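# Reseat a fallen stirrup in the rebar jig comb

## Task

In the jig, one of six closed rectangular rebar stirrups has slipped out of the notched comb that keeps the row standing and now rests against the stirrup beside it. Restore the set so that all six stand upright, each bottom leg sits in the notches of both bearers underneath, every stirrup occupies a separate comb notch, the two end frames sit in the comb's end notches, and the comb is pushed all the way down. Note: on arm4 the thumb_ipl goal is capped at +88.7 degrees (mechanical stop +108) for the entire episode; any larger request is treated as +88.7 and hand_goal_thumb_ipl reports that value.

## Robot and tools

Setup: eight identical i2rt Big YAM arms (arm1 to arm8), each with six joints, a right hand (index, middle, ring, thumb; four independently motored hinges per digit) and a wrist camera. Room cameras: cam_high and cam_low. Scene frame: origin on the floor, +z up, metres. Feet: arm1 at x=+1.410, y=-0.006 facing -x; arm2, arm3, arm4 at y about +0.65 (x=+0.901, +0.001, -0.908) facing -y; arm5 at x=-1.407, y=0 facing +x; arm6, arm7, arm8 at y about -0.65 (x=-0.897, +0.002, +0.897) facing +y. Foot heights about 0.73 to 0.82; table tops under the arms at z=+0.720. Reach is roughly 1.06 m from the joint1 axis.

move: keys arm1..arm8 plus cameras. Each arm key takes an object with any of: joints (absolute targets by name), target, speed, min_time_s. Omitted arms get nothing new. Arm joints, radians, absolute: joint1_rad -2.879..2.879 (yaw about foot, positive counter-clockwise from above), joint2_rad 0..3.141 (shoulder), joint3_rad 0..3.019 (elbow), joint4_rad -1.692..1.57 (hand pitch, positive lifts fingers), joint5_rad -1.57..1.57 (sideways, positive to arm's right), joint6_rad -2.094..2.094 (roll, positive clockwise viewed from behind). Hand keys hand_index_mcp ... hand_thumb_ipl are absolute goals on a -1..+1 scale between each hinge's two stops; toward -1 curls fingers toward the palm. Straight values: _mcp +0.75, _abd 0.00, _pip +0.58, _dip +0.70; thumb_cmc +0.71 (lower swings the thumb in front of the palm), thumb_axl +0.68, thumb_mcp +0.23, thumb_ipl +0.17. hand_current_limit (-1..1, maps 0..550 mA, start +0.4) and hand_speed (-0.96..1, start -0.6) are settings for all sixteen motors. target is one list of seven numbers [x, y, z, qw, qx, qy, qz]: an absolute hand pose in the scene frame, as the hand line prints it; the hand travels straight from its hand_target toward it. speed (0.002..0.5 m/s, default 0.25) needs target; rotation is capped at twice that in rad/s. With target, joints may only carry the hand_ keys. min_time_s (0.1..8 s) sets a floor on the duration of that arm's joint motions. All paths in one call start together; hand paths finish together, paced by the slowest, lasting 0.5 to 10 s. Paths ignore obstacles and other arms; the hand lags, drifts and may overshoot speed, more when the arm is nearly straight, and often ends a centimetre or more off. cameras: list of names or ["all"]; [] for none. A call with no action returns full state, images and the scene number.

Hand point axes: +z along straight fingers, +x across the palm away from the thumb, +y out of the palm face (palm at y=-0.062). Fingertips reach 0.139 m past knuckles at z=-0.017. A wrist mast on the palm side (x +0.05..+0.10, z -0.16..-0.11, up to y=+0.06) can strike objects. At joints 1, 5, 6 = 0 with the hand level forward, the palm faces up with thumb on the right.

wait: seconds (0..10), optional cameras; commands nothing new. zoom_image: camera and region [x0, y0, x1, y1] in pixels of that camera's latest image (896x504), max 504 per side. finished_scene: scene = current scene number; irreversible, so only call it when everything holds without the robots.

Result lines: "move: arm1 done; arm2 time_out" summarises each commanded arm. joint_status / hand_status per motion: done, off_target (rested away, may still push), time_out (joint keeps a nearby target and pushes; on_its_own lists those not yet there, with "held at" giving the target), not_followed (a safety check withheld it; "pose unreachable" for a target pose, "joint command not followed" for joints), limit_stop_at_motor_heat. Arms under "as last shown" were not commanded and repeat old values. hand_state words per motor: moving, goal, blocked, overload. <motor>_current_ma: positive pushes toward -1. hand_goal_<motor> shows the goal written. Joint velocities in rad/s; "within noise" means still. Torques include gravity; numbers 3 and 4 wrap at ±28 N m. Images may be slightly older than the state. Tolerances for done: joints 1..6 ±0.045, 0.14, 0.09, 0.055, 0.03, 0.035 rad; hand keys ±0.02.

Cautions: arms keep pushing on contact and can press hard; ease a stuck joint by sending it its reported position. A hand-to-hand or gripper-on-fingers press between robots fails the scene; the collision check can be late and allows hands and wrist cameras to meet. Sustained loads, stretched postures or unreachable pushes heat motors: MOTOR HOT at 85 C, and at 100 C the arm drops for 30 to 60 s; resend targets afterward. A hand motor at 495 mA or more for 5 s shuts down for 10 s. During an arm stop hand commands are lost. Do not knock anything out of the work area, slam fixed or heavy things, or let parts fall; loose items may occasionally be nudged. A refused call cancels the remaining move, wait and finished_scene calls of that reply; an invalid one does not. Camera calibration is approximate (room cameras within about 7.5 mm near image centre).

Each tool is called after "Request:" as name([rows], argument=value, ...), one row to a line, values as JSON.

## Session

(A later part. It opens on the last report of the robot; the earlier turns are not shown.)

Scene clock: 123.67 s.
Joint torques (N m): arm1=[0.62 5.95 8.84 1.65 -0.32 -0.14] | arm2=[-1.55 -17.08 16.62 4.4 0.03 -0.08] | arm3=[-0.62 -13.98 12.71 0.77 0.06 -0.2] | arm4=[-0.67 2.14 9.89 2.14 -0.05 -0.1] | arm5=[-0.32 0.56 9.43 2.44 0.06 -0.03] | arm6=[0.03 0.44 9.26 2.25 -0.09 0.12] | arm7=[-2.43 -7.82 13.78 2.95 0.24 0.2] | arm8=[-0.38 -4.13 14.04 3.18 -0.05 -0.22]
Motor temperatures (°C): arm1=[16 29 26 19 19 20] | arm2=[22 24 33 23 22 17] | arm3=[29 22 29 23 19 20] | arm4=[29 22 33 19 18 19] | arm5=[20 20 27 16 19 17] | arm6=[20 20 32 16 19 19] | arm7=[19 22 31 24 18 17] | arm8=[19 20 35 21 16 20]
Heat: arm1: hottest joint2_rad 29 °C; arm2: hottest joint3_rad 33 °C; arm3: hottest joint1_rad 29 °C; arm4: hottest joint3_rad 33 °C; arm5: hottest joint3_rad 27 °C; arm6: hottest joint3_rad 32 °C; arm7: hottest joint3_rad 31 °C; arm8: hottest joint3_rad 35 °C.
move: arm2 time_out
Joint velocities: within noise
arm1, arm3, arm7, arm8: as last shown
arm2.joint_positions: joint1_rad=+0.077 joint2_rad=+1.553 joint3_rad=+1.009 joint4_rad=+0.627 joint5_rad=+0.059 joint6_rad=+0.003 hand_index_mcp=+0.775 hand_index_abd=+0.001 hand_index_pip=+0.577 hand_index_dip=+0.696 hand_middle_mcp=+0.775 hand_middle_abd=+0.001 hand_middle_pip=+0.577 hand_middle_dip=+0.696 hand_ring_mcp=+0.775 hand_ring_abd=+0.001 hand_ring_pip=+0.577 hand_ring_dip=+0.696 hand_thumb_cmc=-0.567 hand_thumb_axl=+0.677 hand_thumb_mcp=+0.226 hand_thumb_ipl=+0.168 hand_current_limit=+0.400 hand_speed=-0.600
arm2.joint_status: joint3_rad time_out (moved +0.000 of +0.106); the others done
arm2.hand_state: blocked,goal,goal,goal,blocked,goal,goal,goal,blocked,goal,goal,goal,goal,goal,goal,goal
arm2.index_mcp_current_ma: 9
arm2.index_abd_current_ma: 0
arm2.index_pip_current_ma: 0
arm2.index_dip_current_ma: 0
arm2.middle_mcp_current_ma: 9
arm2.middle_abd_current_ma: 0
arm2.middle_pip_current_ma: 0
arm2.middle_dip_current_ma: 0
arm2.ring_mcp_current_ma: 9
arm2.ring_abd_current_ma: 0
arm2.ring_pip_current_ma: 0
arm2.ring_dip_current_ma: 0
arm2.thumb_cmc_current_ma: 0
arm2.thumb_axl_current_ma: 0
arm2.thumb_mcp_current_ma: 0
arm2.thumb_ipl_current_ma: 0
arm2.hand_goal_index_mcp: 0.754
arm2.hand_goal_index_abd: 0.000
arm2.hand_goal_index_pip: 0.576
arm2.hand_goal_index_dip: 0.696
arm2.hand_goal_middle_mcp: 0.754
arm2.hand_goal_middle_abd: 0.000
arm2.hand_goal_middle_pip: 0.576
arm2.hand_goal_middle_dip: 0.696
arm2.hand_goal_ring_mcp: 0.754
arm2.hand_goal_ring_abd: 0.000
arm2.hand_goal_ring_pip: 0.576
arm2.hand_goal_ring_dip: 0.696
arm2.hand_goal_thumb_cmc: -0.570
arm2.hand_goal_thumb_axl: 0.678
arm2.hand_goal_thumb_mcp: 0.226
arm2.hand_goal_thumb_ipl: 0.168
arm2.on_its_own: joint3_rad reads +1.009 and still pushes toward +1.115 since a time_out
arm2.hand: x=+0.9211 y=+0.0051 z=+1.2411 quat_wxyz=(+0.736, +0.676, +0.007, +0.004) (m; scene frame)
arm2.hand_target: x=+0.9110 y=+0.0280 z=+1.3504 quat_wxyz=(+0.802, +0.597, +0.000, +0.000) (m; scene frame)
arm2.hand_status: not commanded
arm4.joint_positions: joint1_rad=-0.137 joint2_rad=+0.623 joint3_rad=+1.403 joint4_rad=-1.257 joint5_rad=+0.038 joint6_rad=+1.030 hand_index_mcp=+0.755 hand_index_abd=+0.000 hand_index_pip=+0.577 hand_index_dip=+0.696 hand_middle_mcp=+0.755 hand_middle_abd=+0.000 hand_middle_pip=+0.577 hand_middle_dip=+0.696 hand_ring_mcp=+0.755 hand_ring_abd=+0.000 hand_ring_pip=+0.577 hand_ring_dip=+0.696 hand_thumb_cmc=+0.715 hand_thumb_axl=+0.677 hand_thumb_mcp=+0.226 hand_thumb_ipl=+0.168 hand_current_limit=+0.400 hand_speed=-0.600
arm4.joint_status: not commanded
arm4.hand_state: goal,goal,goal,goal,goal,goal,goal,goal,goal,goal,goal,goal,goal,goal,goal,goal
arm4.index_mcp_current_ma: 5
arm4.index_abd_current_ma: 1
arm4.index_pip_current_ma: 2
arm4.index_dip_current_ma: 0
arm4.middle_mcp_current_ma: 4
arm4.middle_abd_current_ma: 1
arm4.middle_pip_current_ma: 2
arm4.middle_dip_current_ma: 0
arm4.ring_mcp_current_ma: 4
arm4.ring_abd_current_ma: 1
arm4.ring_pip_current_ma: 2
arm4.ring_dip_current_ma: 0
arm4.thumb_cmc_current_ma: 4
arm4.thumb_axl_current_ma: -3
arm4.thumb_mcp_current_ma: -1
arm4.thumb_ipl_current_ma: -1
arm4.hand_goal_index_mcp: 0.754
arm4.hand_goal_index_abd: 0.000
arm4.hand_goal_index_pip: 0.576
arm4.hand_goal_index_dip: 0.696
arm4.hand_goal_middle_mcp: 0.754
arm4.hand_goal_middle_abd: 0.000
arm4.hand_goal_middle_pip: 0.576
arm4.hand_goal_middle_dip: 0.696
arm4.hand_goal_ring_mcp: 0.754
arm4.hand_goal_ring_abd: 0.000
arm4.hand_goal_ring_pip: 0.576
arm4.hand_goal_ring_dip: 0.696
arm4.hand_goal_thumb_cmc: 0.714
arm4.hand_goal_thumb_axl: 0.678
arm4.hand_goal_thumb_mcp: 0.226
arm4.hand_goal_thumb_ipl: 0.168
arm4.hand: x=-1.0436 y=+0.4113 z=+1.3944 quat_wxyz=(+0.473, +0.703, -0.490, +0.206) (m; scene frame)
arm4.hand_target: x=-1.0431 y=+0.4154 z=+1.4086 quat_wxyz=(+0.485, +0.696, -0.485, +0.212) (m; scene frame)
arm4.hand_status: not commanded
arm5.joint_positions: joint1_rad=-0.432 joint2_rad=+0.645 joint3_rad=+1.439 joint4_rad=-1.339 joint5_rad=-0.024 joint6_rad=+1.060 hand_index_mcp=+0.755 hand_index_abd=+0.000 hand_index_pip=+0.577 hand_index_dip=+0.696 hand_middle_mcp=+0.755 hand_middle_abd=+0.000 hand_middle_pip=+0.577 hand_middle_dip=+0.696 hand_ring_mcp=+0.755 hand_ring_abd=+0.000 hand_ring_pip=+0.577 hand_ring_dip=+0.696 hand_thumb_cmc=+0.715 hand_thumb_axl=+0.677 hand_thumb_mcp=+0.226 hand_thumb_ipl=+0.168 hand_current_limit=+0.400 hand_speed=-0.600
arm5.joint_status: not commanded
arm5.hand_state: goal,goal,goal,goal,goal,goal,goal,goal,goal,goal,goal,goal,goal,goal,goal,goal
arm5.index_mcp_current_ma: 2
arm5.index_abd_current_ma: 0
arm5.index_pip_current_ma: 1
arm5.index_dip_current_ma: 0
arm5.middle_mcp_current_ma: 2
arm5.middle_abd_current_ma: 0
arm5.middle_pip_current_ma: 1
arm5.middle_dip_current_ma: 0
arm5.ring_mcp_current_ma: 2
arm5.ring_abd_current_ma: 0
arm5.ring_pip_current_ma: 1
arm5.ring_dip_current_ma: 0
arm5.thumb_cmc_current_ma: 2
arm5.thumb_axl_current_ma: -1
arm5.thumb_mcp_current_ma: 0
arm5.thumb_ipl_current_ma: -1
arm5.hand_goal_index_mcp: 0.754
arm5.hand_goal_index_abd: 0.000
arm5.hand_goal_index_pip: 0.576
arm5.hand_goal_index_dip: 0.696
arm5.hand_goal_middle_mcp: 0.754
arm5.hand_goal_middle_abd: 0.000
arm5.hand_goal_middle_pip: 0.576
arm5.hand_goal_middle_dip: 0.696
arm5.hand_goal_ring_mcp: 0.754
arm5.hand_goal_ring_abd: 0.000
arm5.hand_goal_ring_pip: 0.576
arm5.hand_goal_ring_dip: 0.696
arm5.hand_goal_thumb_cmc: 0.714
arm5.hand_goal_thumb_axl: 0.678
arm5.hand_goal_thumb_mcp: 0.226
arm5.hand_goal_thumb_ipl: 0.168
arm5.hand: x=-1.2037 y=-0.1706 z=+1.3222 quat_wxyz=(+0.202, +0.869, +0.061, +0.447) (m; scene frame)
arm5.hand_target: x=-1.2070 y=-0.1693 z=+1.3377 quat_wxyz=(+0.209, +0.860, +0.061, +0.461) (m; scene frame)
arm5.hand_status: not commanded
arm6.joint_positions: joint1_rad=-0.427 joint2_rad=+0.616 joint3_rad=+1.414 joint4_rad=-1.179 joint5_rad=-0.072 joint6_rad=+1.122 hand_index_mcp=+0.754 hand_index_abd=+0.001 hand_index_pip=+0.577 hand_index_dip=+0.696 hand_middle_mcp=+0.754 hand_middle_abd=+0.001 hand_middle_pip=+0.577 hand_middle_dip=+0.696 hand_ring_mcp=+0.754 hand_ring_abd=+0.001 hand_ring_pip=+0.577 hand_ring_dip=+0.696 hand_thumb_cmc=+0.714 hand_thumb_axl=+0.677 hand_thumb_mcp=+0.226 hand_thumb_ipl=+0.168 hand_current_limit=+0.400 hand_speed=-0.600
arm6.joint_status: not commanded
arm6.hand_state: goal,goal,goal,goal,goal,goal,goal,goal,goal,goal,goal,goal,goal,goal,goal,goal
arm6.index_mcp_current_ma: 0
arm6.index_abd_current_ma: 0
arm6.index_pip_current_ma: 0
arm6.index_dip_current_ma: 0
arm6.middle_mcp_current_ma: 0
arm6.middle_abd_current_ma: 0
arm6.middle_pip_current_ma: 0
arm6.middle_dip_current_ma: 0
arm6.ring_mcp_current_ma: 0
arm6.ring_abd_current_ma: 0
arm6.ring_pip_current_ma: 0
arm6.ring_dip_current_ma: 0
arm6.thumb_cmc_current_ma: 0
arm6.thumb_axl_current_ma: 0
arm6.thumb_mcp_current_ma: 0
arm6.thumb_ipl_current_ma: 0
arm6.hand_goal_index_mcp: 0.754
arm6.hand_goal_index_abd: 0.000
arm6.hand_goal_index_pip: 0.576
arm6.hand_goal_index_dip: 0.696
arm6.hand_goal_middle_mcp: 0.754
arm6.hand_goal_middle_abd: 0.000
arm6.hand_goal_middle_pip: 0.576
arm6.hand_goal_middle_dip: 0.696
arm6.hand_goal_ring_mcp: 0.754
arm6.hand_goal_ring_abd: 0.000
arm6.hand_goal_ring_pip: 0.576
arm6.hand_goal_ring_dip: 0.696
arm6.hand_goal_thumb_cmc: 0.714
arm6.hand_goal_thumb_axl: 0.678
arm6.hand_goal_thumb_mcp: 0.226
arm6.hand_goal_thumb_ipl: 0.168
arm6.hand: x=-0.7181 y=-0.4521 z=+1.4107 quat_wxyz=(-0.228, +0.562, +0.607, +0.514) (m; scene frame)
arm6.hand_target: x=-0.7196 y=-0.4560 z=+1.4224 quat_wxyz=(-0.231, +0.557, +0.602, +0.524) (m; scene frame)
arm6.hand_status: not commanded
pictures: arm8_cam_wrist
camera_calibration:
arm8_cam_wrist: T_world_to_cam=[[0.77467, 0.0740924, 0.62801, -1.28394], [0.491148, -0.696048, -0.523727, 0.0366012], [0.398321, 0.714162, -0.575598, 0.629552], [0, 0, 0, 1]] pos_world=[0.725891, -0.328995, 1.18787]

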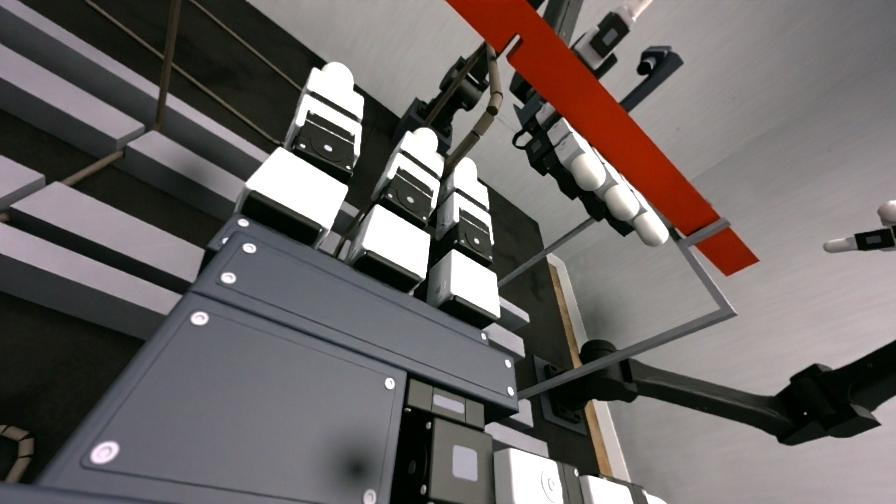

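Request:
move(arm2={"joints": {"joint2_rad": 1.475, "joint3_rad": 1.15, "joint4_rad": 0.66}, "min_time_s": 1.5}, cameras=["arm8_cam_wrist", "arm3_cam_wrist", "arm7_cam_wrist"])

Request:
zoom_image(camera="arm8_cam_wrist", region=[460, 0, 560, 130])

Request:
zoom_image(camera="arm3_cam_wrist", region=[420, 0, 540, 130])

Request:
zoom_image(camera="arm7_cam_wrist", region=[600, 60, 740, 400])

Scene clock: 132.17 s.
Joint torques (N m): arm1=[-0.21 5.83 8.88 1.83 -0.34 -0.17] | arm2=[-1.38 -17.03 16.95 4.48 0.06 -0.11] | arm3=[-0.62 -13.98 12.71 0.77 0.06 -0.2] | arm4=[-1.9 0.97 9.55 1.96 0 -0.07] | arm5=[-0.32 0.56 9.42 2.44 0.06 -0.03] | arm6=[0.03 0.44 9.24 2.26 -0.09 0.12] | arm7=[-2.43 -7.82 13.76 3.06 0.25 0.21] | arm8=[-0.5 -4.19 14.02 3.21 -0.05 -0.24]
Motor temperatures (°C): arm1=[16 29 26 19 19 20] | arm2=[22 25 34 23 22 17] | arm3=[29 22 29 23 19 20] | arm4=[28 22 33 19 18 19] | arm5=[20 20 27 16 18 17] | arm6=[20 20 32 16 19 18] | arm7=[19 22 32 24 18 17] | arm8=[19 20 36 20 16 20]
Heat: arm1: hottest joint2_rad 29 °C; arm2: hottest joint3_rad 34 °C; arm3: hottest joint1_rad 29 °C; arm4: hottest joint3_rad 33 °C; arm5: hottest joint3_rad 27 °C; arm6: hottest joint3_rad 32 °C; arm7: hottest joint3_rad 32 °C; arm8: hottest joint3_rad 36 °C.
move: arm2 time_out
Joint velocities: within noise
arm1.joint_positions: joint1_rad=-0.255 joint2_rad=+0.577 joint3_rad=+1.767 joint4_rad=-1.583 joint5_rad=-0.468 joint6_rad=+0.886 hand_index_mcp=+0.755 hand_index_abd=+0.001 hand_index_pip=+0.577 hand_index_dip=+0.696 hand_middle_mcp=+0.755 hand_middle_abd=+0.001 hand_middle_pip=+0.577 hand_middle_dip=+0.696 hand_ring_mcp=+0.756 hand_ring_abd=+0.001 hand_ring_pip=+0.577 hand_ring_dip=+0.696 hand_thumb_cmc=+0.715 hand_thumb_axl=+0.677 hand_thumb_mcp=+0.226 hand_thumb_ipl=+0.168 hand_current_limit=+0.400 hand_speed=-0.600
arm1.joint_status: not commanded
arm1.hand_state: goal,goal,goal,goal,goal,goal,goal,goal,goal,goal,goal,goal,goal,goal,goal,goal
arm1.index_mcp_current_ma: 0
arm1.index_abd_current_ma: 0
arm1.index_pip_current_ma: 0
arm1.index_dip_current_ma: 0
arm1.middle_mcp_current_ma: 0
arm1.middle_abd_current_ma: 0
arm1.middle_pip_current_ma: 0
arm1.middle_dip_current_ma: 0
arm1.ring_mcp_current_ma: 0
arm1.ring_abd_current_ma: 0
arm1.ring_pip_current_ma: 0
arm1.ring_dip_current_ma: 0
arm1.thumb_cmc_current_ma: 0
arm1.thumb_axl_current_ma: 0
arm1.thumb_mcp_current_ma: 0
arm1.thumb_ipl_current_ma: 0
arm1.hand_goal_index_mcp: 0.754
arm1.hand_goal_index_abd: 0.000
arm1.hand_goal_index_pip: 0.576
arm1.hand_goal_index_dip: 0.696
arm1.hand_goal_middle_mcp: 0.754
arm1.hand_goal_middle_abd: 0.000
arm1.hand_goal_middle_pip: 0.576
arm1.hand_goal_middle_dip: 0.696
arm1.hand_goal_ring_mcp: 0.754
arm1.hand_goal_ring_abd: 0.000
arm1.hand_goal_ring_pip: 0.576
arm1.hand_goal_ring_dip: 0.696
arm1.hand_goal_thumb_cmc: 0.714
arm1.hand_goal_thumb_axl: 0.678
arm1.hand_goal_thumb_mcp: 0.226
arm1.hand_goal_thumb_ipl: 0.168
arm1.hand: x=+1.2665 y=+0.0303 z=+1.4081 quat_wxyz=(+0.568, +0.297, -0.764, -0.067) (m; scene frame)
arm1.hand_target: x=+1.2701 y=+0.0299 z=+1.4197 quat_wxyz=(+0.573, +0.298, -0.760, -0.075) (m; scene frame)
arm1.hand_status: not commanded
arm2.joint_positions: joint1_rad=+0.076 joint2_rad=+1.541 joint3_rad=+1.041 joint4_rad=+0.625 joint5_rad=+0.059 joint6_rad=+0.006 hand_index_mcp=+0.782 hand_index_abd=+0.001 hand_index_pip=+0.577 hand_index_dip=+0.696 hand_middle_mcp=+0.778 hand_middle_abd=+0.001 hand_middle_pip=+0.577 hand_middle_dip=+0.696 hand_ring_mcp=+0.775 hand_ring_abd=+0.001 hand_ring_pip=+0.577 hand_ring_dip=+0.696 hand_thumb_cmc=-0.568 hand_thumb_axl=+0.677 hand_thumb_mcp=+0.226 hand_thumb_ipl=+0.168 hand_current_limit=+0.400 hand_speed=-0.600
arm2.joint_status: joint3_rad time_out (moved +0.033 of +0.141); the others done
arm2.hand_state: blocked,goal,goal,goal,blocked,goal,goal,goal,blocked,goal,goal,goal,goal,goal,goal,goal
arm2.index_mcp_current_ma: 16
arm2.index_abd_current_ma: 0
arm2.index_pip_current_ma: 0
arm2.index_dip_current_ma: 0
arm2.middle_mcp_current_ma: 12
arm2.middle_abd_current_ma: 0
arm2.middle_pip_current_ma: 0
arm2.middle_dip_current_ma: 0
arm2.ring_mcp_current_ma: 9
arm2.ring_abd_current_ma: 0
arm2.ring_pip_current_ma: 0
arm2.ring_dip_current_ma: 0
arm2.thumb_cmc_current_ma: 0
arm2.thumb_axl_current_ma: 0
arm2.thumb_mcp_current_ma: 0
arm2.thumb_ipl_current_ma: 0
arm2.hand_goal_index_mcp: 0.754
arm2.hand_goal_index_abd: 0.000
arm2.hand_goal_index_pip: 0.576
arm2.hand_goal_index_dip: 0.696
arm2.hand_goal_middle_mcp: 0.754
arm2.hand_goal_middle_abd: 0.000
arm2.hand_goal_middle_pip: 0.576
arm2.hand_goal_middle_dip: 0.696
arm2.hand_goal_ring_mcp: 0.754
arm2.hand_goal_ring_abd: 0.000
arm2.hand_goal_ring_pip: 0.576
arm2.hand_goal_ring_dip: 0.696
arm2.hand_goal_thumb_cmc: -0.570
arm2.hand_goal_thumb_axl: 0.678
arm2.hand_goal_thumb_mcp: 0.226
arm2.hand_goal_thumb_ipl: 0.168
arm2.on_its_own: joint3_rad reads +1.041 and still pushes toward +1.150 since a time_out
arm2.hand: x=+0.9202 y=+0.0059 z=+1.2669 quat_wxyz=(+0.751, +0.660, +0.005, +0.006) (m; scene frame)
arm2.hand_target: x=+0.9110 y=+0.0336 z=+1.3769 quat_wxyz=(+0.816, +0.579, -0.001, +0.001) (m; scene frame)
arm2.hand_status: not commanded
arm3, arm4, arm5, arm6, arm8: as last shown
arm7.joint_positions: joint1_rad=-0.166 joint2_rad=+1.288 joint3_rad=+0.396 joint4_rad=+0.856 joint5_rad=-0.237 joint6_rad=-0.456 hand_index_mcp=+0.746 hand_index_abd=-0.053 hand_index_pip=+0.572 hand_index_dip=+0.696 hand_middle_mcp=+0.753 hand_middle_abd=+0.015 hand_middle_pip=+0.573 hand_middle_dip=+0.696 hand_ring_mcp=+0.760 hand_ring_abd=-0.200 hand_ring_pip=+0.577 hand_ring_dip=+0.696 hand_thumb_cmc=+0.720 hand_thumb_axl=+0.677 hand_thumb_mcp=+0.226 hand_thumb_ipl=+0.168 hand_current_limit=+0.400 hand_speed=-0.600
arm7.joint_status: not commanded
arm7.hand_state: goal,blocked,goal,goal,goal,blocked,goal,goal,goal,goal,goal,goal,goal,goal,goal,goal
arm7.index_mcp_current_ma: -34
arm7.index_abd_current_ma: 182
arm7.index_pip_current_ma: -16
arm7.index_dip_current_ma: 0
arm7.middle_mcp_current_ma: -6
arm7.middle_abd_current_ma: -342
arm7.middle_pip_current_ma: -10
arm7.middle_dip_current_ma: 0
arm7.ring_mcp_current_ma: 26
arm7.ring_abd_current_ma: -1
arm7.ring_pip_current_ma: 3
arm7.ring_dip_current_ma: 0
arm7.thumb_cmc_current_ma: 23
arm7.thumb_axl_current_ma: -3
arm7.thumb_mcp_current_ma: -1
arm7.thumb_ipl_current_ma: -1
arm7.hand_goal_index_mcp: 0.754
arm7.hand_goal_index_abd: -0.100
arm7.hand_goal_index_pip: 0.576
arm7.hand_goal_index_dip: 0.696
arm7.hand_goal_middle_mcp: 0.754
arm7.hand_goal_middle_abd: 0.100
arm7.hand_goal_middle_pip: 0.576
arm7.hand_goal_middle_dip: 0.696
arm7.hand_goal_ring_mcp: 0.754
arm7.hand_goal_ring_abd: -0.200
arm7.hand_goal_ring_pip: 0.576
arm7.hand_goal_ring_dip: 0.696
arm7.hand_goal_thumb_cmc: 0.714
arm7.hand_goal_thumb_axl: 0.678
arm7.hand_goal_thumb_mcp: 0.226
arm7.hand_goal_thumb_ipl: 0.168
arm7.hand: x=+0.0416 y=-0.1943 z=+1.0562 quat_wxyz=(+0.140, -0.169, +0.695, +0.685) (m; scene frame)
arm7.hand_target: x=+0.0593 y=-0.1857 z=+1.0896 quat_wxyz=(+0.157, -0.149, +0.672, +0.708) (m; scene frame)
arm7.hand_status: not commanded
pictures: arm3_cam_wrist, arm7_cam_wrist, arm8_cam_wrist
camera_calibration:
arm3_cam_wrist: T_world_to_cam=[[-0.774987, 0.0433222, 0.63049, -0.329367], [-0.426482, 0.700379, -0.572348, 0.704583], [-0.466378, -0.712455, -0.524309, 1.1153], [0, 0, 0, 1]] pos_world=[0.565388, 0.315395, 1.19569]
arm7_cam_wrist: T_world_to_cam=[[0.459878, 0.0437606, 0.886903, -0.915422], [0.606941, -0.744548, -0.277976, 0.0726681], [0.648177, 0.666133, -0.368962, 0.612589], [0, 0, 0, 1]] pos_world=[-0.0201891, -0.313902, 1.05811]
arm8_cam_wrist: T_world_to_cam=[[0.77467, 0.0740924, 0.62801, -1.28394], [0.491148, -0.696048, -0.523727, 0.0366012], [0.398321, 0.714162, -0.575598, 0.629552], [0, 0, 0, 1]] pos_world=[0.725891, -0.328995, 1.18787]

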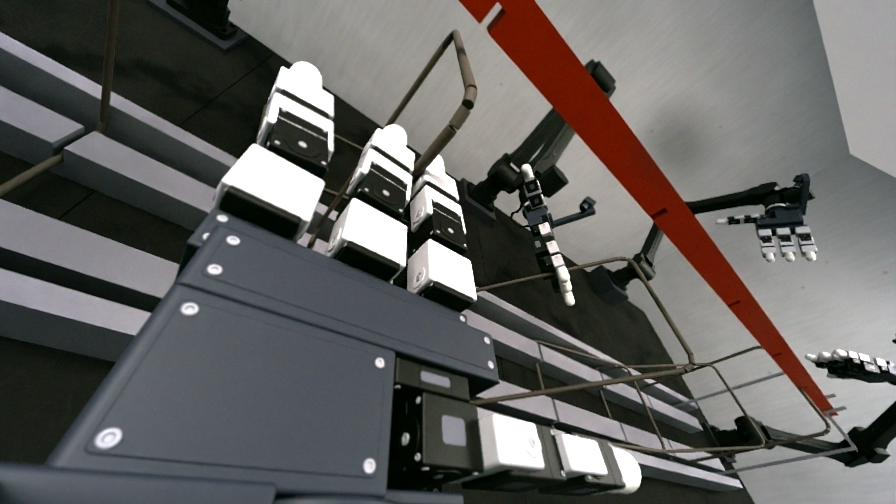

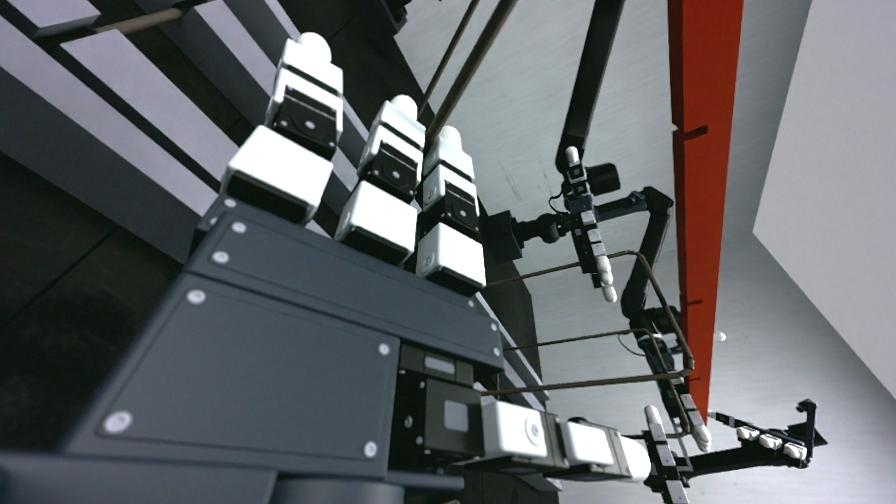

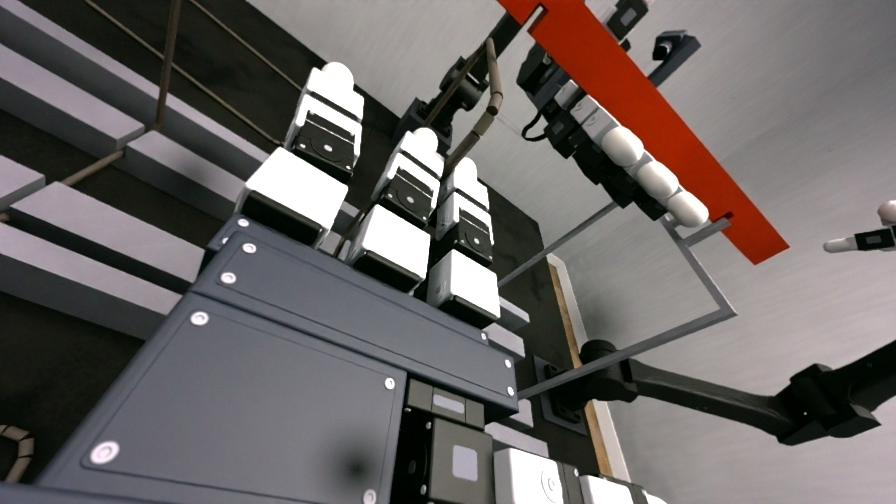

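Scaled by 3.877.

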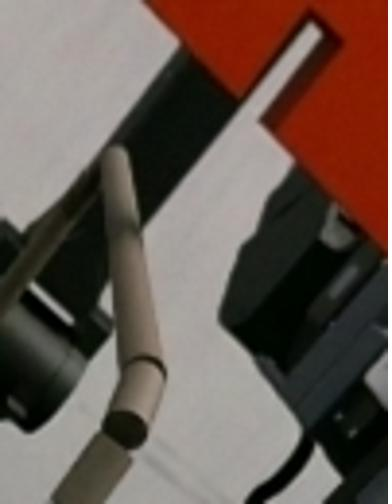

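Scaled by 3.877.

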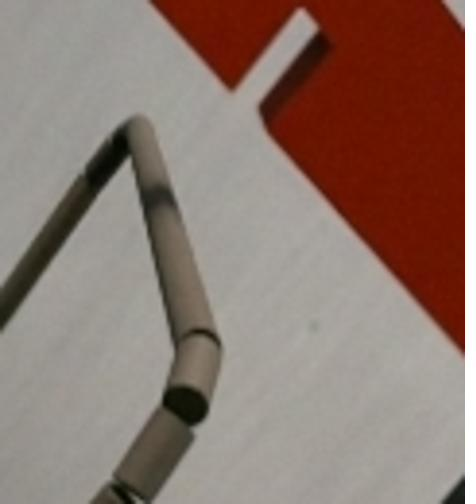

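Scaled by 1.482.

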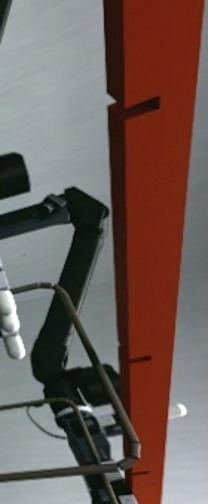

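Request:
wait(seconds=0.1, cameras=["arm3_cam_wrist","arm7_cam_wrist","arm2_cam_wrist","arm8_cam_wrist","cam_high","cam_low"])

Scene clock: 137.87 s.
Joint torques (N m): arm1=[0.32 5.3 8.76 1.69 -0.34 -0.14] | arm2=[-1.44 -17.03 16.99 4.44 0.06 -0.11] | arm3=[-0.62 -14.04 12.71 0.77 0.06 -0.2] | arm4=[-2.49 2.02 9.89 2.02 0 -0.09] | arm5=[-0.32 0.5 9.43 2.44 0.06 -0.03] | arm6=[-0.03 0.44 9.25 2.25 -0.09 0.12] | arm7=[-2.73 -7.77 13.75 3.08 0.25 0.21] | arm8=[-0.62 -4.13 14.08 3.17 -0.05 -0.23]
Motor temperatures (°C): arm1=[16 29 26 19 19 20] | arm2=[22 25 36 23 22 17] | arm3=[29 22 29 23 18 20] | arm4=[28 22 33 19 18 19] | arm5=[20 20 27 16 18 17] | arm6=[20 20 32 16 19 18] | arm7=[19 22 32 24 18 17] | arm8=[19 20 36 20 16 20]
Heat: arm1: hottest joint2_rad 29 °C; arm2: hottest joint3_rad 36 °C; arm3: hottest joint1_rad 29 °C; arm4: hottest joint3_rad 33 °C; arm5: hottest joint3_rad 27 °C; arm6: hottest joint3_rad 32 °C; arm7: hottest joint3_rad 32 °C; arm8: hottest joint3_rad 36 °C.
Joint velocities: within noise
arm1.joint_positions: joint1_rad=-0.255 joint2_rad=+0.577 joint3_rad=+1.767 joint4_rad=-1.583 joint5_rad=-0.468 joint6_rad=+0.886 hand_index_mcp=+0.755 hand_index_abd=+0.001 hand_index_pip=+0.577 hand_index_dip=+0.696 hand_middle_mcp=+0.755 hand_middle_abd=+0.001 hand_middle_pip=+0.577 hand_middle_dip=+0.696 hand_ring_mcp=+0.756 hand_ring_abd=+0.001 hand_ring_pip=+0.577 hand_ring_dip=+0.696 hand_thumb_cmc=+0.715 hand_thumb_axl=+0.677 hand_thumb_mcp=+0.226 hand_thumb_ipl=+0.168 hand_current_limit=+0.400 hand_speed=-0.600
arm1.joint_status: not commanded
arm1.hand_state: goal,goal,goal,goal,goal,goal,goal,goal,goal,goal,goal,goal,goal,goal,goal,goal
arm1.index_mcp_current_ma: 0
arm1.index_abd_current_ma: 0
arm1.index_pip_current_ma: 0
arm1.index_dip_current_ma: 0
arm1.middle_mcp_current_ma: 0
arm1.middle_abd_current_ma: 0
arm1.middle_pip_current_ma: 0
arm1.middle_dip_current_ma: 0
arm1.ring_mcp_current_ma: 0
arm1.ring_abd_current_ma: 0
arm1.ring_pip_current_ma: 0
arm1.ring_dip_current_ma: 0
arm1.thumb_cmc_current_ma: 0
arm1.thumb_axl_current_ma: 0
arm1.thumb_mcp_current_ma: 0
arm1.thumb_ipl_current_ma: 0
arm1.hand_goal_index_mcp: 0.754
arm1.hand_goal_index_abd: 0.000
arm1.hand_goal_index_pip: 0.576
arm1.hand_goal_index_dip: 0.696
arm1.hand_goal_middle_mcp: 0.754
arm1.hand_goal_middle_abd: 0.000
arm1.hand_goal_middle_pip: 0.576
arm1.hand_goal_middle_dip: 0.696
arm1.hand_goal_ring_mcp: 0.754
arm1.hand_goal_ring_abd: 0.000
arm1.hand_goal_ring_pip: 0.576
arm1.hand_goal_ring_dip: 0.696
arm1.hand_goal_thumb_cmc: 0.714
arm1.hand_goal_thumb_axl: 0.678
arm1.hand_goal_thumb_mcp: 0.226
arm1.hand_goal_thumb_ipl: 0.168
arm1.hand: x=+1.2665 y=+0.0303 z=+1.4081 quat_wxyz=(+0.568, +0.297, -0.764, -0.067) (m; scene frame)
arm1.hand_target: x=+1.2701 y=+0.0299 z=+1.4197 quat_wxyz=(+0.573, +0.298, -0.760, -0.075) (m; scene frame)
arm1.hand_status: not commanded
arm2.joint_positions: joint1_rad=+0.076 joint2_rad=+1.541 joint3_rad=+1.041 joint4_rad=+0.625 joint5_rad=+0.059 joint6_rad=+0.006 hand_index_mcp=+0.782 hand_index_abd=+0.001 hand_index_pip=+0.577 hand_index_dip=+0.696 hand_middle_mcp=+0.778 hand_middle_abd=+0.001 hand_middle_pip=+0.577 hand_middle_dip=+0.696 hand_ring_mcp=+0.775 hand_ring_abd=+0.001 hand_ring_pip=+0.577 hand_ring_dip=+0.696 hand_thumb_cmc=-0.568 hand_thumb_axl=+0.677 hand_thumb_mcp=+0.226 hand_thumb_ipl=+0.168 hand_current_limit=+0.400 hand_speed=-0.600
arm2.joint_status: joint3_rad time_out (moved +0.033 of +0.141); the others done
arm2.hand_state: blocked,goal,goal,goal,blocked,goal,goal,goal,blocked,goal,goal,goal,goal,goal,goal,goal
arm2.index_mcp_current_ma: 16
arm2.index_abd_current_ma: 0
arm2.index_pip_current_ma: 0
arm2.index_dip_current_ma: 0
arm2.middle_mcp_current_ma: 12
arm2.middle_abd_current_ma: 0
arm2.middle_pip_current_ma: 0
arm2.middle_dip_current_ma: 0
arm2.ring_mcp_current_ma: 9
arm2.ring_abd_current_ma: 0
arm2.ring_pip_current_ma: 0
arm2.ring_dip_current_ma: 0
arm2.thumb_cmc_current_ma: 0
arm2.thumb_axl_current_ma: 0
arm2.thumb_mcp_current_ma: 0
arm2.thumb_ipl_current_ma: 0
arm2.hand_goal_index_mcp: 0.754
arm2.hand_goal_index_abd: 0.000
arm2.hand_goal_index_pip: 0.576
arm2.hand_goal_index_dip: 0.696
arm2.hand_goal_middle_mcp: 0.754
arm2.hand_goal_middle_abd: 0.000
arm2.hand_goal_middle_pip: 0.576
arm2.hand_goal_middle_dip: 0.696
arm2.hand_goal_ring_mcp: 0.754
arm2.hand_goal_ring_abd: 0.000
arm2.hand_goal_ring_pip: 0.576
arm2.hand_goal_ring_dip: 0.696
arm2.hand_goal_thumb_cmc: -0.570
arm2.hand_goal_thumb_axl: 0.678
arm2.hand_goal_thumb_mcp: 0.226
arm2.hand_goal_thumb_ipl: 0.168
arm2.on_its_own: joint3_rad reads +1.041 and still pushes toward +1.150 since a time_out
arm2.hand: x=+0.9202 y=+0.0059 z=+1.2669 quat_wxyz=(+0.751, +0.660, +0.005, +0.006) (m; scene frame)
arm2.hand_target: x=+0.9110 y=+0.0336 z=+1.3769 quat_wxyz=(+0.816, +0.579, -0.001, +0.001) (m; scene frame)
arm2.hand_status: not commanded
arm3.joint_positions: joint1_rad=+1.087 joint2_rad=+1.867 joint3_rad=+1.362 joint4_rad=+0.482 joint5_rad=+1.040 joint6_rad=+0.018 hand_index_mcp=+0.763 hand_index_abd=-0.056 hand_index_pip=+0.577 hand_index_dip=+0.696 hand_middle_mcp=+0.763 hand_middle_abd=+0.052 hand_middle_pip=+0.577 hand_middle_dip=+0.696 hand_ring_mcp=+0.762 hand_ring_abd=-0.197 hand_ring_pip=+0.577 hand_ring_dip=+0.696 hand_thumb_cmc=+0.722 hand_thumb_axl=+0.677 hand_thumb_mcp=+0.226 hand_thumb_ipl=+0.168 hand_current_limit=+0.400 hand_speed=-0.600
arm3.joint_status: not commanded
arm3.hand_state: goal,blocked,goal,goal,goal,blocked,goal,goal,goal,goal,goal,goal,goal,goal,goal,goal
arm3.index_mcp_current_ma: 22
arm3.index_abd_current_ma: 117
arm3.index_pip_current_ma: 1
arm3.index_dip_current_ma: 0
arm3.middle_mcp_current_ma: 21
arm3.middle_abd_current_ma: -131
arm3.middle_pip_current_ma: 1
arm3.middle_dip_current_ma: 0
arm3.ring_mcp_current_ma: 18
arm3.ring_abd_current_ma: 5
arm3.ring_pip_current_ma: 1
arm3.ring_dip_current_ma: 0
arm3.thumb_cmc_current_ma: 17
arm3.thumb_axl_current_ma: -1
arm3.thumb_mcp_current_ma: 0
arm3.thumb_ipl_current_ma: 0
arm3.hand_goal_index_mcp: 0.754
arm3.hand_goal_index_abd: -0.100
arm3.hand_goal_index_pip: 0.576
arm3.hand_goal_index_dip: 0.696
arm3.hand_goal_middle_mcp: 0.754
arm3.hand_goal_middle_abd: 0.100
arm3.hand_goal_middle_pip: 0.576
arm3.hand_goal_middle_dip: 0.696
arm3.hand_goal_ring_mcp: 0.754
arm3.hand_goal_ring_abd: -0.200
arm3.hand_goal_ring_pip: 0.576
arm3.hand_goal_ring_dip: 0.696
arm3.hand_goal_thumb_cmc: 0.714
arm3.hand_goal_thumb_axl: 0.678
arm3.hand_goal_thumb_mcp: 0.226
arm3.hand_goal_thumb_ipl: 0.168
arm3.hand: x=+0.5038 y=+0.1880 z=+1.1698 quat_wxyz=(+0.708, +0.707, +0.002, +0.009) (m; scene frame)
arm3.hand_target: x=+0.5097 y=+0.1747 z=+1.1676 quat_wxyz=(+0.707, +0.707, +0.000, +0.000) (m; scene frame)
arm3.hand_status: not commanded
arm4.joint_positions: joint1_rad=-0.137 joint2_rad=+0.623 joint3_rad=+1.403 joint4_rad=-1.257 joint5_rad=+0.038 joint6_rad=+1.030 hand_index_mcp=+0.755 hand_index_abd=+0.000 hand_index_pip=+0.577 hand_index_dip=+0.696 hand_middle_mcp=+0.755 hand_middle_abd=+0.000 hand_middle_pip=+0.577 hand_middle_dip=+0.696 hand_ring_mcp=+0.755 hand_ring_abd=+0.000 hand_ring_pip=+0.577 hand_ring_dip=+0.696 hand_thumb_cmc=+0.715 hand_thumb_axl=+0.677 hand_thumb_mcp=+0.226 hand_thumb_ipl=+0.168 hand_current_limit=+0.400 hand_speed=-0.600
arm4.joint_status: not commanded
arm4.hand_state: goal,goal,goal,goal,goal,goal,goal,goal,goal,goal,goal,goal,goal,goal,goal,goal
arm4.index_mcp_current_ma: 5
arm4.index_abd_current_ma: 1
arm4.index_pip_current_ma: 2
arm4.index_dip_current_ma: 0
arm4.middle_mcp_current_ma: 4
arm4.middle_abd_current_ma: 1
arm4.middle_pip_current_ma: 2
arm4.middle_dip_current_ma: 0
arm4.ring_mcp_current_ma: 4
arm4.ring_abd_current_ma: 1
arm4.ring_pip_current_ma: 2
arm4.ring_dip_current_ma: 0
arm4.thumb_cmc_current_ma: 4
arm4.thumb_axl_current_ma: -3
arm4.thumb_mcp_current_ma: -1
arm4.thumb_ipl_current_ma: -1
arm4.hand_goal_index_mcp: 0.754
arm4.hand_goal_index_abd: 0.000
arm4.hand_goal_index_pip: 0.576
arm4.hand_goal_index_dip: 0.696
arm4.hand_goal_middle_mcp: 0.754
arm4.hand_goal_middle_abd: 0.000
arm4.hand_goal_middle_pip: 0.576
arm4.hand_goal_middle_dip: 0.696
arm4.hand_goal_ring_mcp: 0.754
arm4.hand_goal_ring_abd: 0.000
arm4.hand_goal_ring_pip: 0.576
arm4.hand_goal_ring_dip: 0.696
arm4.hand_goal_thumb_cmc: 0.714
arm4.hand_goal_thumb_axl: 0.678
arm4.hand_goal_thumb_mcp: 0.226
arm4.hand_goal_thumb_ipl: 0.168
arm4.hand: x=-1.0436 y=+0.4113 z=+1.3944 quat_wxyz=(+0.473, +0.703, -0.490, +0.206) (m; scene frame)
arm4.hand_target: x=-1.0431 y=+0.4154 z=+1.4086 quat_wxyz=(+0.485, +0.696, -0.485, +0.212) (m; scene frame)
arm4.hand_status: not commanded
arm5.joint_positions: joint1_rad=-0.432 joint2_rad=+0.645 joint3_rad=+1.439 joint4_rad=-1.339 joint5_rad=-0.024 joint6_rad=+1.060 hand_index_mcp=+0.755 hand_index_abd=+0.000 hand_index_pip=+0.577 hand_index_dip=+0.696 hand_middle_mcp=+0.755 hand_middle_abd=+0.000 hand_middle_pip=+0.577 hand_middle_dip=+0.696 hand_ring_mcp=+0.755 hand_ring_abd=+0.000 hand_ring_pip=+0.577 hand_ring_dip=+0.696 hand_thumb_cmc=+0.715 hand_thumb_axl=+0.677 hand_thumb_mcp=+0.226 hand_thumb_ipl=+0.168 hand_current_limit=+0.400 hand_speed=-0.600
arm5.joint_status: not commanded
arm5.hand_state: goal,goal,goal,goal,goal,goal,goal,goal,goal,goal,goal,goal,goal,goal,goal,goal
arm5.index_mcp_current_ma: 2
arm5.index_abd_current_ma: 0
arm5.index_pip_current_ma: 1
arm5.index_dip_current_ma: 0
arm5.middle_mcp_current_ma: 2
arm5.middle_abd_current_ma: 0
arm5.middle_pip_current_ma: 1
arm5.middle_dip_current_ma: 0
arm5.ring_mcp_current_ma: 2
arm5.ring_abd_current_ma: 0
arm5.ring_pip_current_ma: 1
arm5.ring_dip_current_ma: 0
arm5.thumb_cmc_current_ma: 2
arm5.thumb_axl_current_ma: -1
arm5.thumb_mcp_current_ma: 0
arm5.thumb_ipl_current_ma: -1
arm5.hand_goal_index_mcp: 0.754
arm5.hand_goal_index_abd: 0.000
arm5.hand_goal_index_pip: 0.576
arm5.hand_goal_index_dip: 0.696
arm5.hand_goal_middle_mcp: 0.754
arm5.hand_goal_middle_abd: 0.000
arm5.hand_goal_middle_pip: 0.576
arm5.hand_goal_middle_dip: 0.696
arm5.hand_goal_ring_mcp: 0.754
arm5.hand_goal_ring_abd: 0.000
arm5.hand_goal_ring_pip: 0.576
arm5.hand_goal_ring_dip: 0.696
arm5.hand_goal_thumb_cmc: 0.714
arm5.hand_goal_thumb_axl: 0.678
arm5.hand_goal_thumb_mcp: 0.226
arm5.hand_goal_thumb_ipl: 0.168
arm5.hand: x=-1.2037 y=-0.1706 z=+1.3222 quat_wxyz=(+0.202, +0.869, +0.061, +0.447) (m; scene frame)
arm5.hand_target: x=-1.2070 y=-0.1693 z=+1.3377 quat_wxyz=(+0.209, +0.860, +0.061, +0.461) (m; scene frame)
arm5.hand_status: not commanded
arm6.joint_positions: joint1_rad=-0.427 joint2_rad=+0.616 joint3_rad=+1.414 joint4_rad=-1.179 joint5_rad=-0.072 joint6_rad=+1.122 hand_index_mcp=+0.754 hand_index_abd=+0.001 hand_index_pip=+0.577 hand_index_dip=+0.696 hand_middle_mcp=+0.754 hand_middle_abd=+0.001 hand_middle_pip=+0.577 hand_middle_dip=+0.696 hand_ring_mcp=+0.754 hand_ring_abd=+0.001 hand_ring_pip=+0.577 hand_ring_dip=+0.696 hand_thumb_cmc=+0.714 hand_thumb_axl=+0.677 hand_thumb_mcp=+0.226 hand_thumb_ipl=+0.168 hand_current_limit=+0.400 hand_speed=-0.600
arm6.joint_status: not commanded
arm6.hand_state: goal,goal,goal,goal,goal,goal,goal,goal,goal,goal,goal,goal,goal,goal,goal,goal
arm6.index_mcp_current_ma: 0
arm6.index_abd_current_ma: 0
arm6.index_pip_current_ma: 0
arm6.index_dip_current_ma: 0
arm6.middle_mcp_current_ma: 0
arm6.middle_abd_current_ma: 0
arm6.middle_pip_current_ma: 0
arm6.middle_dip_current_ma: 0
arm6.ring_mcp_current_ma: 0
arm6.ring_abd_current_ma: 0
arm6.ring_pip_current_ma: 0
arm6.ring_dip_current_ma: 0
arm6.thumb_cmc_current_ma: 0
arm6.thumb_axl_current_ma: 0
arm6.thumb_mcp_current_ma: 0
arm6.thumb_ipl_current_ma: 0
arm6.hand_goal_index_mcp: 0.754
arm6.hand_goal_index_abd: 0.000
arm6.hand_goal_index_pip: 0.576
arm6.hand_goal_index_dip: 0.696
arm6.hand_goal_middle_mcp: 0.754
arm6.hand_goal_middle_abd: 0.000
arm6.hand_goal_middle_pip: 0.576
arm6.hand_goal_middle_dip: 0.696
arm6.hand_goal_ring_mcp: 0.754
arm6.hand_goal_ring_abd: 0.000
arm6.hand_goal_ring_pip: 0.576
arm6.hand_goal_ring_dip: 0.696
arm6.hand_goal_thumb_cmc: 0.714
arm6.hand_goal_thumb_axl: 0.678
arm6.hand_goal_thumb_mcp: 0.226
arm6.hand_goal_thumb_ipl: 0.168
arm6.hand: x=-0.7181 y=-0.4521 z=+1.4107 quat_wxyz=(-0.228, +0.562, +0.607, +0.514) (m; scene frame)
arm6.hand_target: x=-0.7196 y=-0.4560 z=+1.4224 quat_wxyz=(-0.231, +0.557, +0.602, +0.524) (m; scene frame)
arm6.hand_status: not commanded
arm7.joint_positions: joint1_rad=-0.166 joint2_rad=+1.288 joint3_rad=+0.396 joint4_rad=+0.856 joint5_rad=-0.237 joint6_rad=-0.456 hand_index_mcp=+0.746 hand_index_abd=-0.053 hand_index_pip=+0.572 hand_index_dip=+0.696 hand_middle_mcp=+0.753 hand_middle_abd=+0.015 hand_middle_pip=+0.573 hand_middle_dip=+0.696 hand_ring_mcp=+0.760 hand_ring_abd=-0.200 hand_ring_pip=+0.577 hand_ring_dip=+0.696 hand_thumb_cmc=+0.720 hand_thumb_axl=+0.677 hand_thumb_mcp=+0.226 hand_thumb_ipl=+0.168 hand_current_limit=+0.400 hand_speed=-0.600
arm7.joint_status: not commanded
arm7.hand_state: goal,blocked,goal,goal,goal,blocked,goal,goal,goal,goal,goal,goal,goal,goal,goal,goal
arm7.index_mcp_current_ma: -34
arm7.index_abd_current_ma: 182
arm7.index_pip_current_ma: -16
arm7.index_dip_current_ma: 0
arm7.middle_mcp_current_ma: -6
arm7.middle_abd_current_ma: -342
arm7.middle_pip_current_ma: -10
arm7.middle_dip_current_ma: 0
arm7.ring_mcp_current_ma: 26
arm7.ring_abd_current_ma: -1
arm7.ring_pip_current_ma: 3
arm7.ring_dip_current_ma: 0
arm7.thumb_cmc_current_ma: 23
arm7.thumb_axl_current_ma: -3
arm7.thumb_mcp_current_ma: -1
arm7.thumb_ipl_current_ma: -1
arm7.hand_goal_index_mcp: 0.754
arm7.hand_goal_index_abd: -0.100
arm7.hand_goal_index_pip: 0.576
arm7.hand_goal_index_dip: 0.696
arm7.hand_goal_middle_mcp: 0.754
arm7.hand_goal_middle_abd: 0.100
arm7.hand_goal_middle_pip: 0.576
arm7.hand_goal_middle_dip: 0.696
arm7.hand_goal_ring_mcp: 0.754
arm7.hand_goal_ring_abd: -0.200
arm7.hand_goal_ring_pip: 0.576
arm7.hand_goal_ring_dip: 0.696
arm7.hand_goal_thumb_cmc: 0.714
arm7.hand_goal_thumb_axl: 0.678
arm7.hand_goal_thumb_mcp: 0.226
arm7.hand_goal_thumb_ipl: 0.168
arm7.hand: x=+0.0416 y=-0.1943 z=+1.0562 quat_wxyz=(+0.140, -0.169, +0.695, +0.685) (m; scene frame)
arm7.hand_target: x=+0.0593 y=-0.1857 z=+1.0896 quat_wxyz=(+0.157, -0.149, +0.672, +0.708) (m; scene frame)
arm7.hand_status: not commanded
arm8.joint_positions: joint1_rad=+0.433 joint2_rad=+0.957 joint3_rad=+0.597 joint4_rad=+0.357 joint5_rad=+0.441 joint6_rad=-0.013 hand_index_mcp=+0.763 hand_index_abd=-0.027 hand_index_pip=+0.577 hand_index_dip=+0.696 hand_middle_mcp=+0.762 hand_middle_abd=+0.059 hand_middle_pip=+0.577 hand_middle_dip=+0.696 hand_ring_mcp=+0.761 hand_ring_abd=-0.197 hand_ring_pip=+0.577 hand_ring_dip=+0.696 hand_thumb_cmc=+0.721 hand_thumb_axl=+0.677 hand_thumb_mcp=+0.225 hand_thumb_ipl=+0.168 hand_current_limit=+0.400 hand_speed=-0.600
arm8.joint_status: not commanded
arm8.hand_state: goal,blocked,goal,goal,goal,blocked,goal,goal,goal,goal,goal,goal,goal,goal,goal,goal
arm8.index_mcp_current_ma: 45
arm8.index_abd_current_ma: 203
arm8.index_pip_current_ma: 4
arm8.index_dip_current_ma: 0
arm8.middle_mcp_current_ma: 43
arm8.middle_abd_current_ma: -178
arm8.middle_pip_current_ma: 4
arm8.middle_dip_current_ma: 0
arm8.ring_mcp_current_ma: 38
arm8.ring_abd_current_ma: 14
arm8.ring_pip_current_ma: 4
arm8.ring_dip_current_ma: 0
arm8.thumb_cmc_current_ma: 33
arm8.thumb_axl_current_ma: -4
arm8.thumb_mcp_current_ma: -4
arm8.thumb_ipl_current_ma: -2
arm8.hand_goal_index_mcp: 0.754
arm8.hand_goal_index_abd: -0.074
arm8.hand_goal_index_pip: 0.576
arm8.hand_goal_index_dip: 0.696
arm8.hand_goal_middle_mcp: 0.754
arm8.hand_goal_middle_abd: 0.100
arm8.hand_goal_middle_pip: 0.576
arm8.hand_goal_middle_dip: 0.696
arm8.hand_goal_ring_mcp: 0.754
arm8.hand_goal_ring_abd: -0.200
arm8.hand_goal_ring_pip: 0.576
arm8.hand_goal_ring_dip: 0.696
arm8.hand_goal_thumb_cmc: 0.714
arm8.hand_goal_thumb_axl: 0.678
arm8.hand_goal_thumb_mcp: 0.226
arm8.hand_goal_thumb_ipl: 0.168
arm8.hand: x=+0.7881 y=-0.2079 z=+1.1632 quat_wxyz=(+0.004, -0.010, +0.706, +0.708) (m; scene frame)
arm8.hand_target: x=+0.7895 y=-0.2023 z=+1.1960 quat_wxyz=(+0.000, +0.000, +0.685, +0.728) (m; scene frame)
arm8.hand_status: not commanded
wait: 0.10 s; at rest from the start
pictures: arm2_cam_wrist, arm3_cam_wrist, arm7_cam_wrist, arm8_cam_wrist, cam_high, cam_low
camera_calibration:
arm2_cam_wrist: T_world_to_cam=[[-0.754284, 0.0576282, 0.654014, -0.101231], [-0.482736, 0.626486, -0.611949, 1.17353], [-0.444996, -0.777299, -0.444729, 1.107], [0, 0, 0, 1]] pos_world=[0.982759, 0.131104, 1.27666]
arm3_cam_wrist: T_world_to_cam=[[-0.774987, 0.0433222, 0.63049, -0.329367], [-0.426482, 0.700379, -0.572348, 0.704583], [-0.466378, -0.712455, -0.524309, 1.1153], [0, 0, 0, 1]] pos_world=[0.565388, 0.315395, 1.19569]
arm7_cam_wrist: T_world_to_cam=[[0.459878, 0.0437606, 0.886903, -0.915422], [0.606941, -0.744548, -0.277976, 0.0726681], [0.648177, 0.666133, -0.368962, 0.612589], [0, 0, 0, 1]] pos_world=[-0.0201891, -0.313902, 1.05811]
arm8_cam_wrist: T_world_to_cam=[[0.77467, 0.0740924, 0.62801, -1.28394], [0.491148, -0.696048, -0.523727, 0.0366012], [0.398321, 0.714162, -0.575598, 0.629552], [0, 0, 0, 1]] pos_world=[0.725891, -0.328995, 1.18787]

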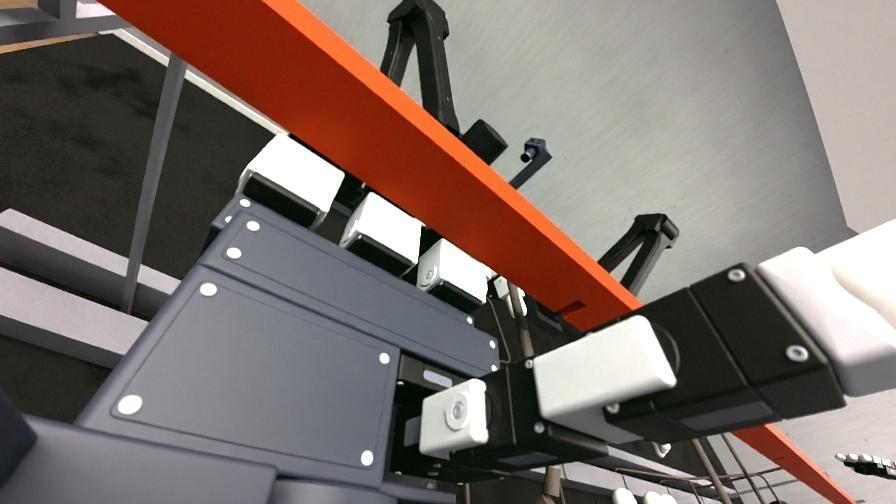

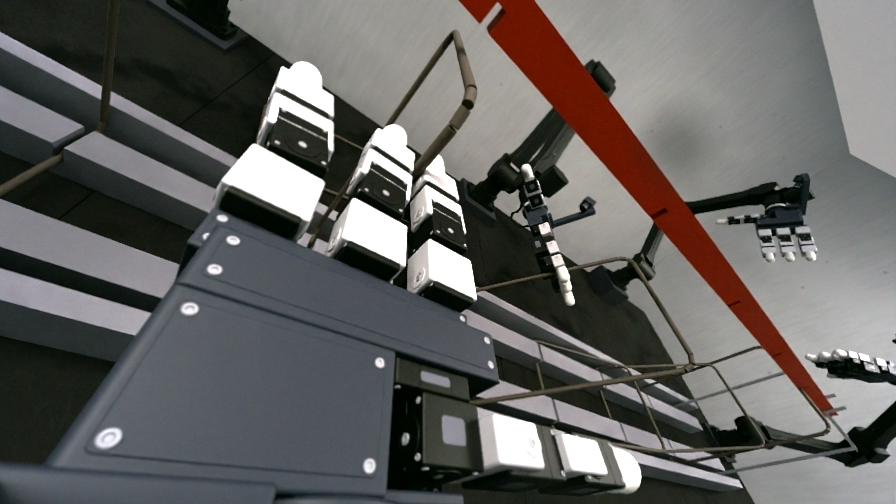

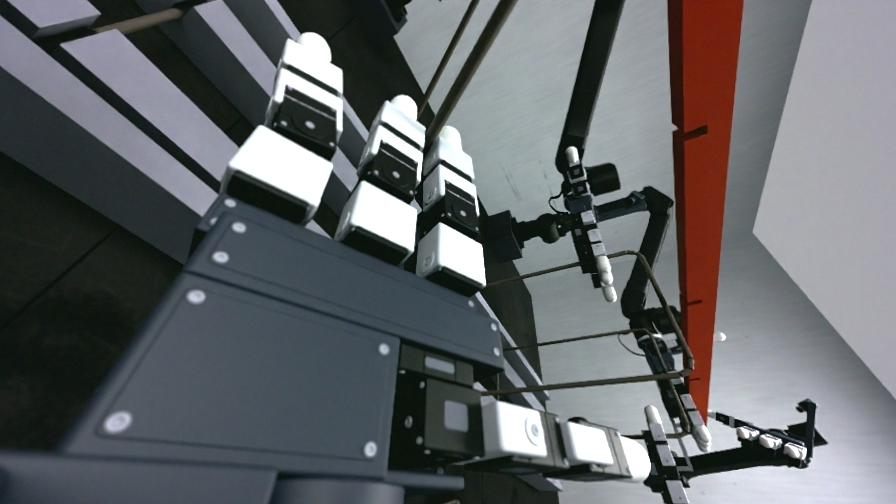

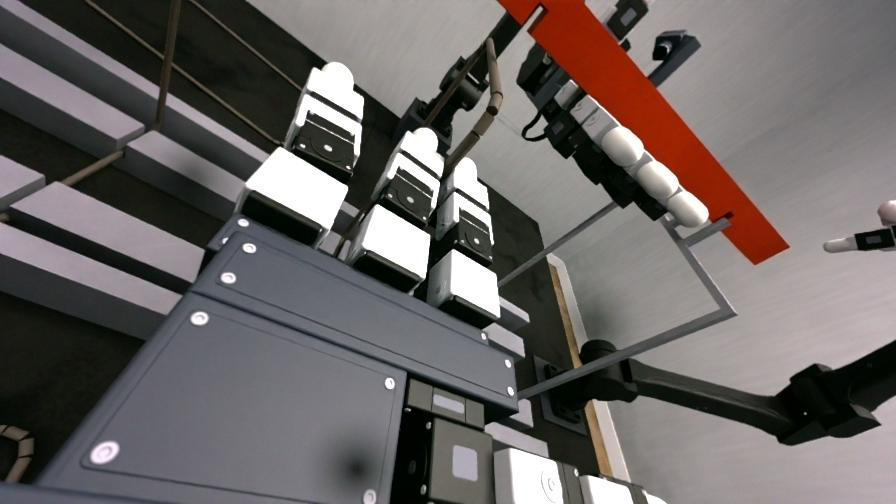

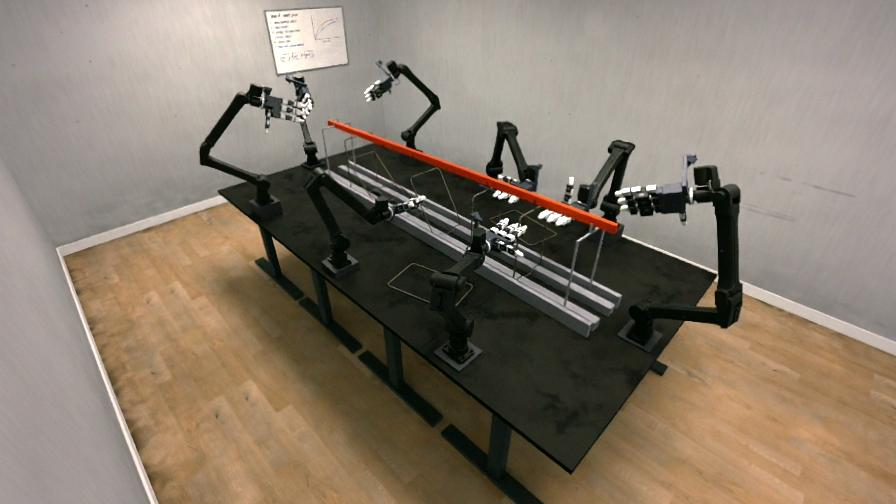

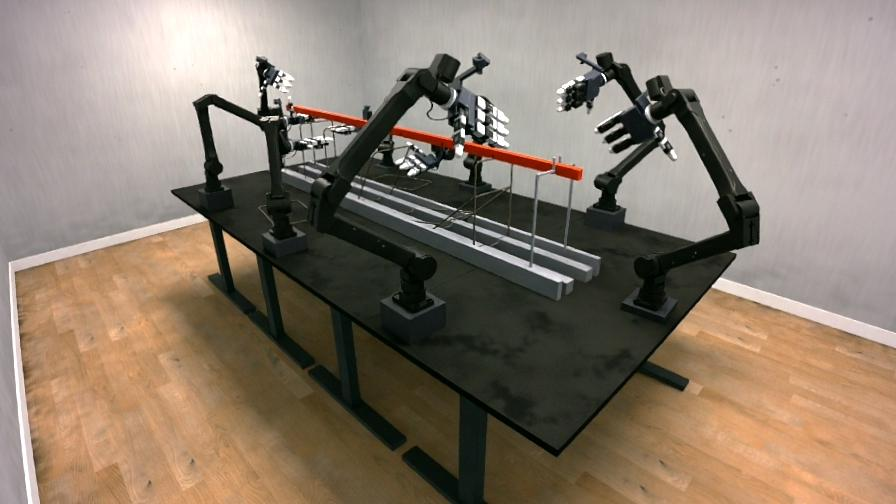

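Request:
zoom_image(camera="arm3_cam_wrist", region=[460, 140, 860, 480])

Request:
zoom_image(camera="cam_low", region=[400, 110, 620, 310])

Request:
zoom_image(camera="cam_high", region=[310, 110, 510, 260])

Request:
zoom_image(camera="arm7_cam_wrist", region=[480, 220, 780, 480])

Scaled by 1.260.

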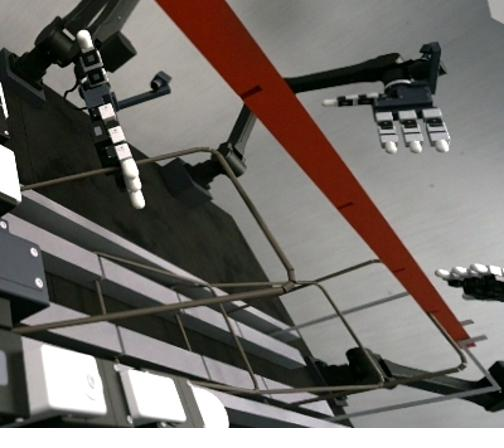

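Scaled by 2.291.

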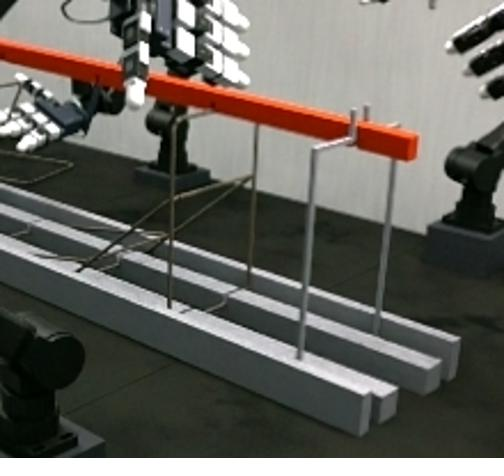

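Scaled by 2.520.

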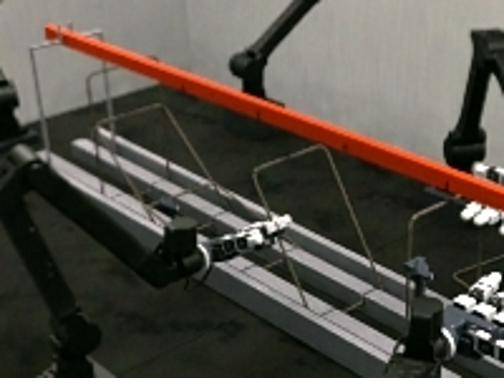

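Scaled by 1.680.

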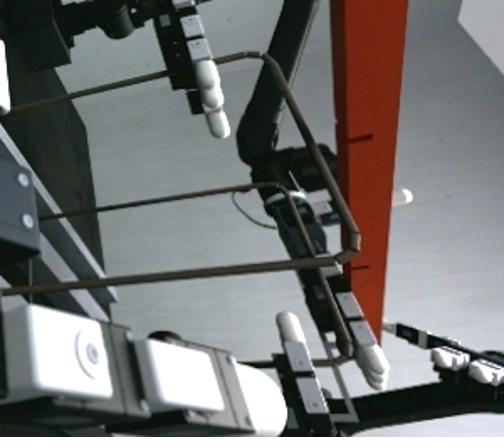

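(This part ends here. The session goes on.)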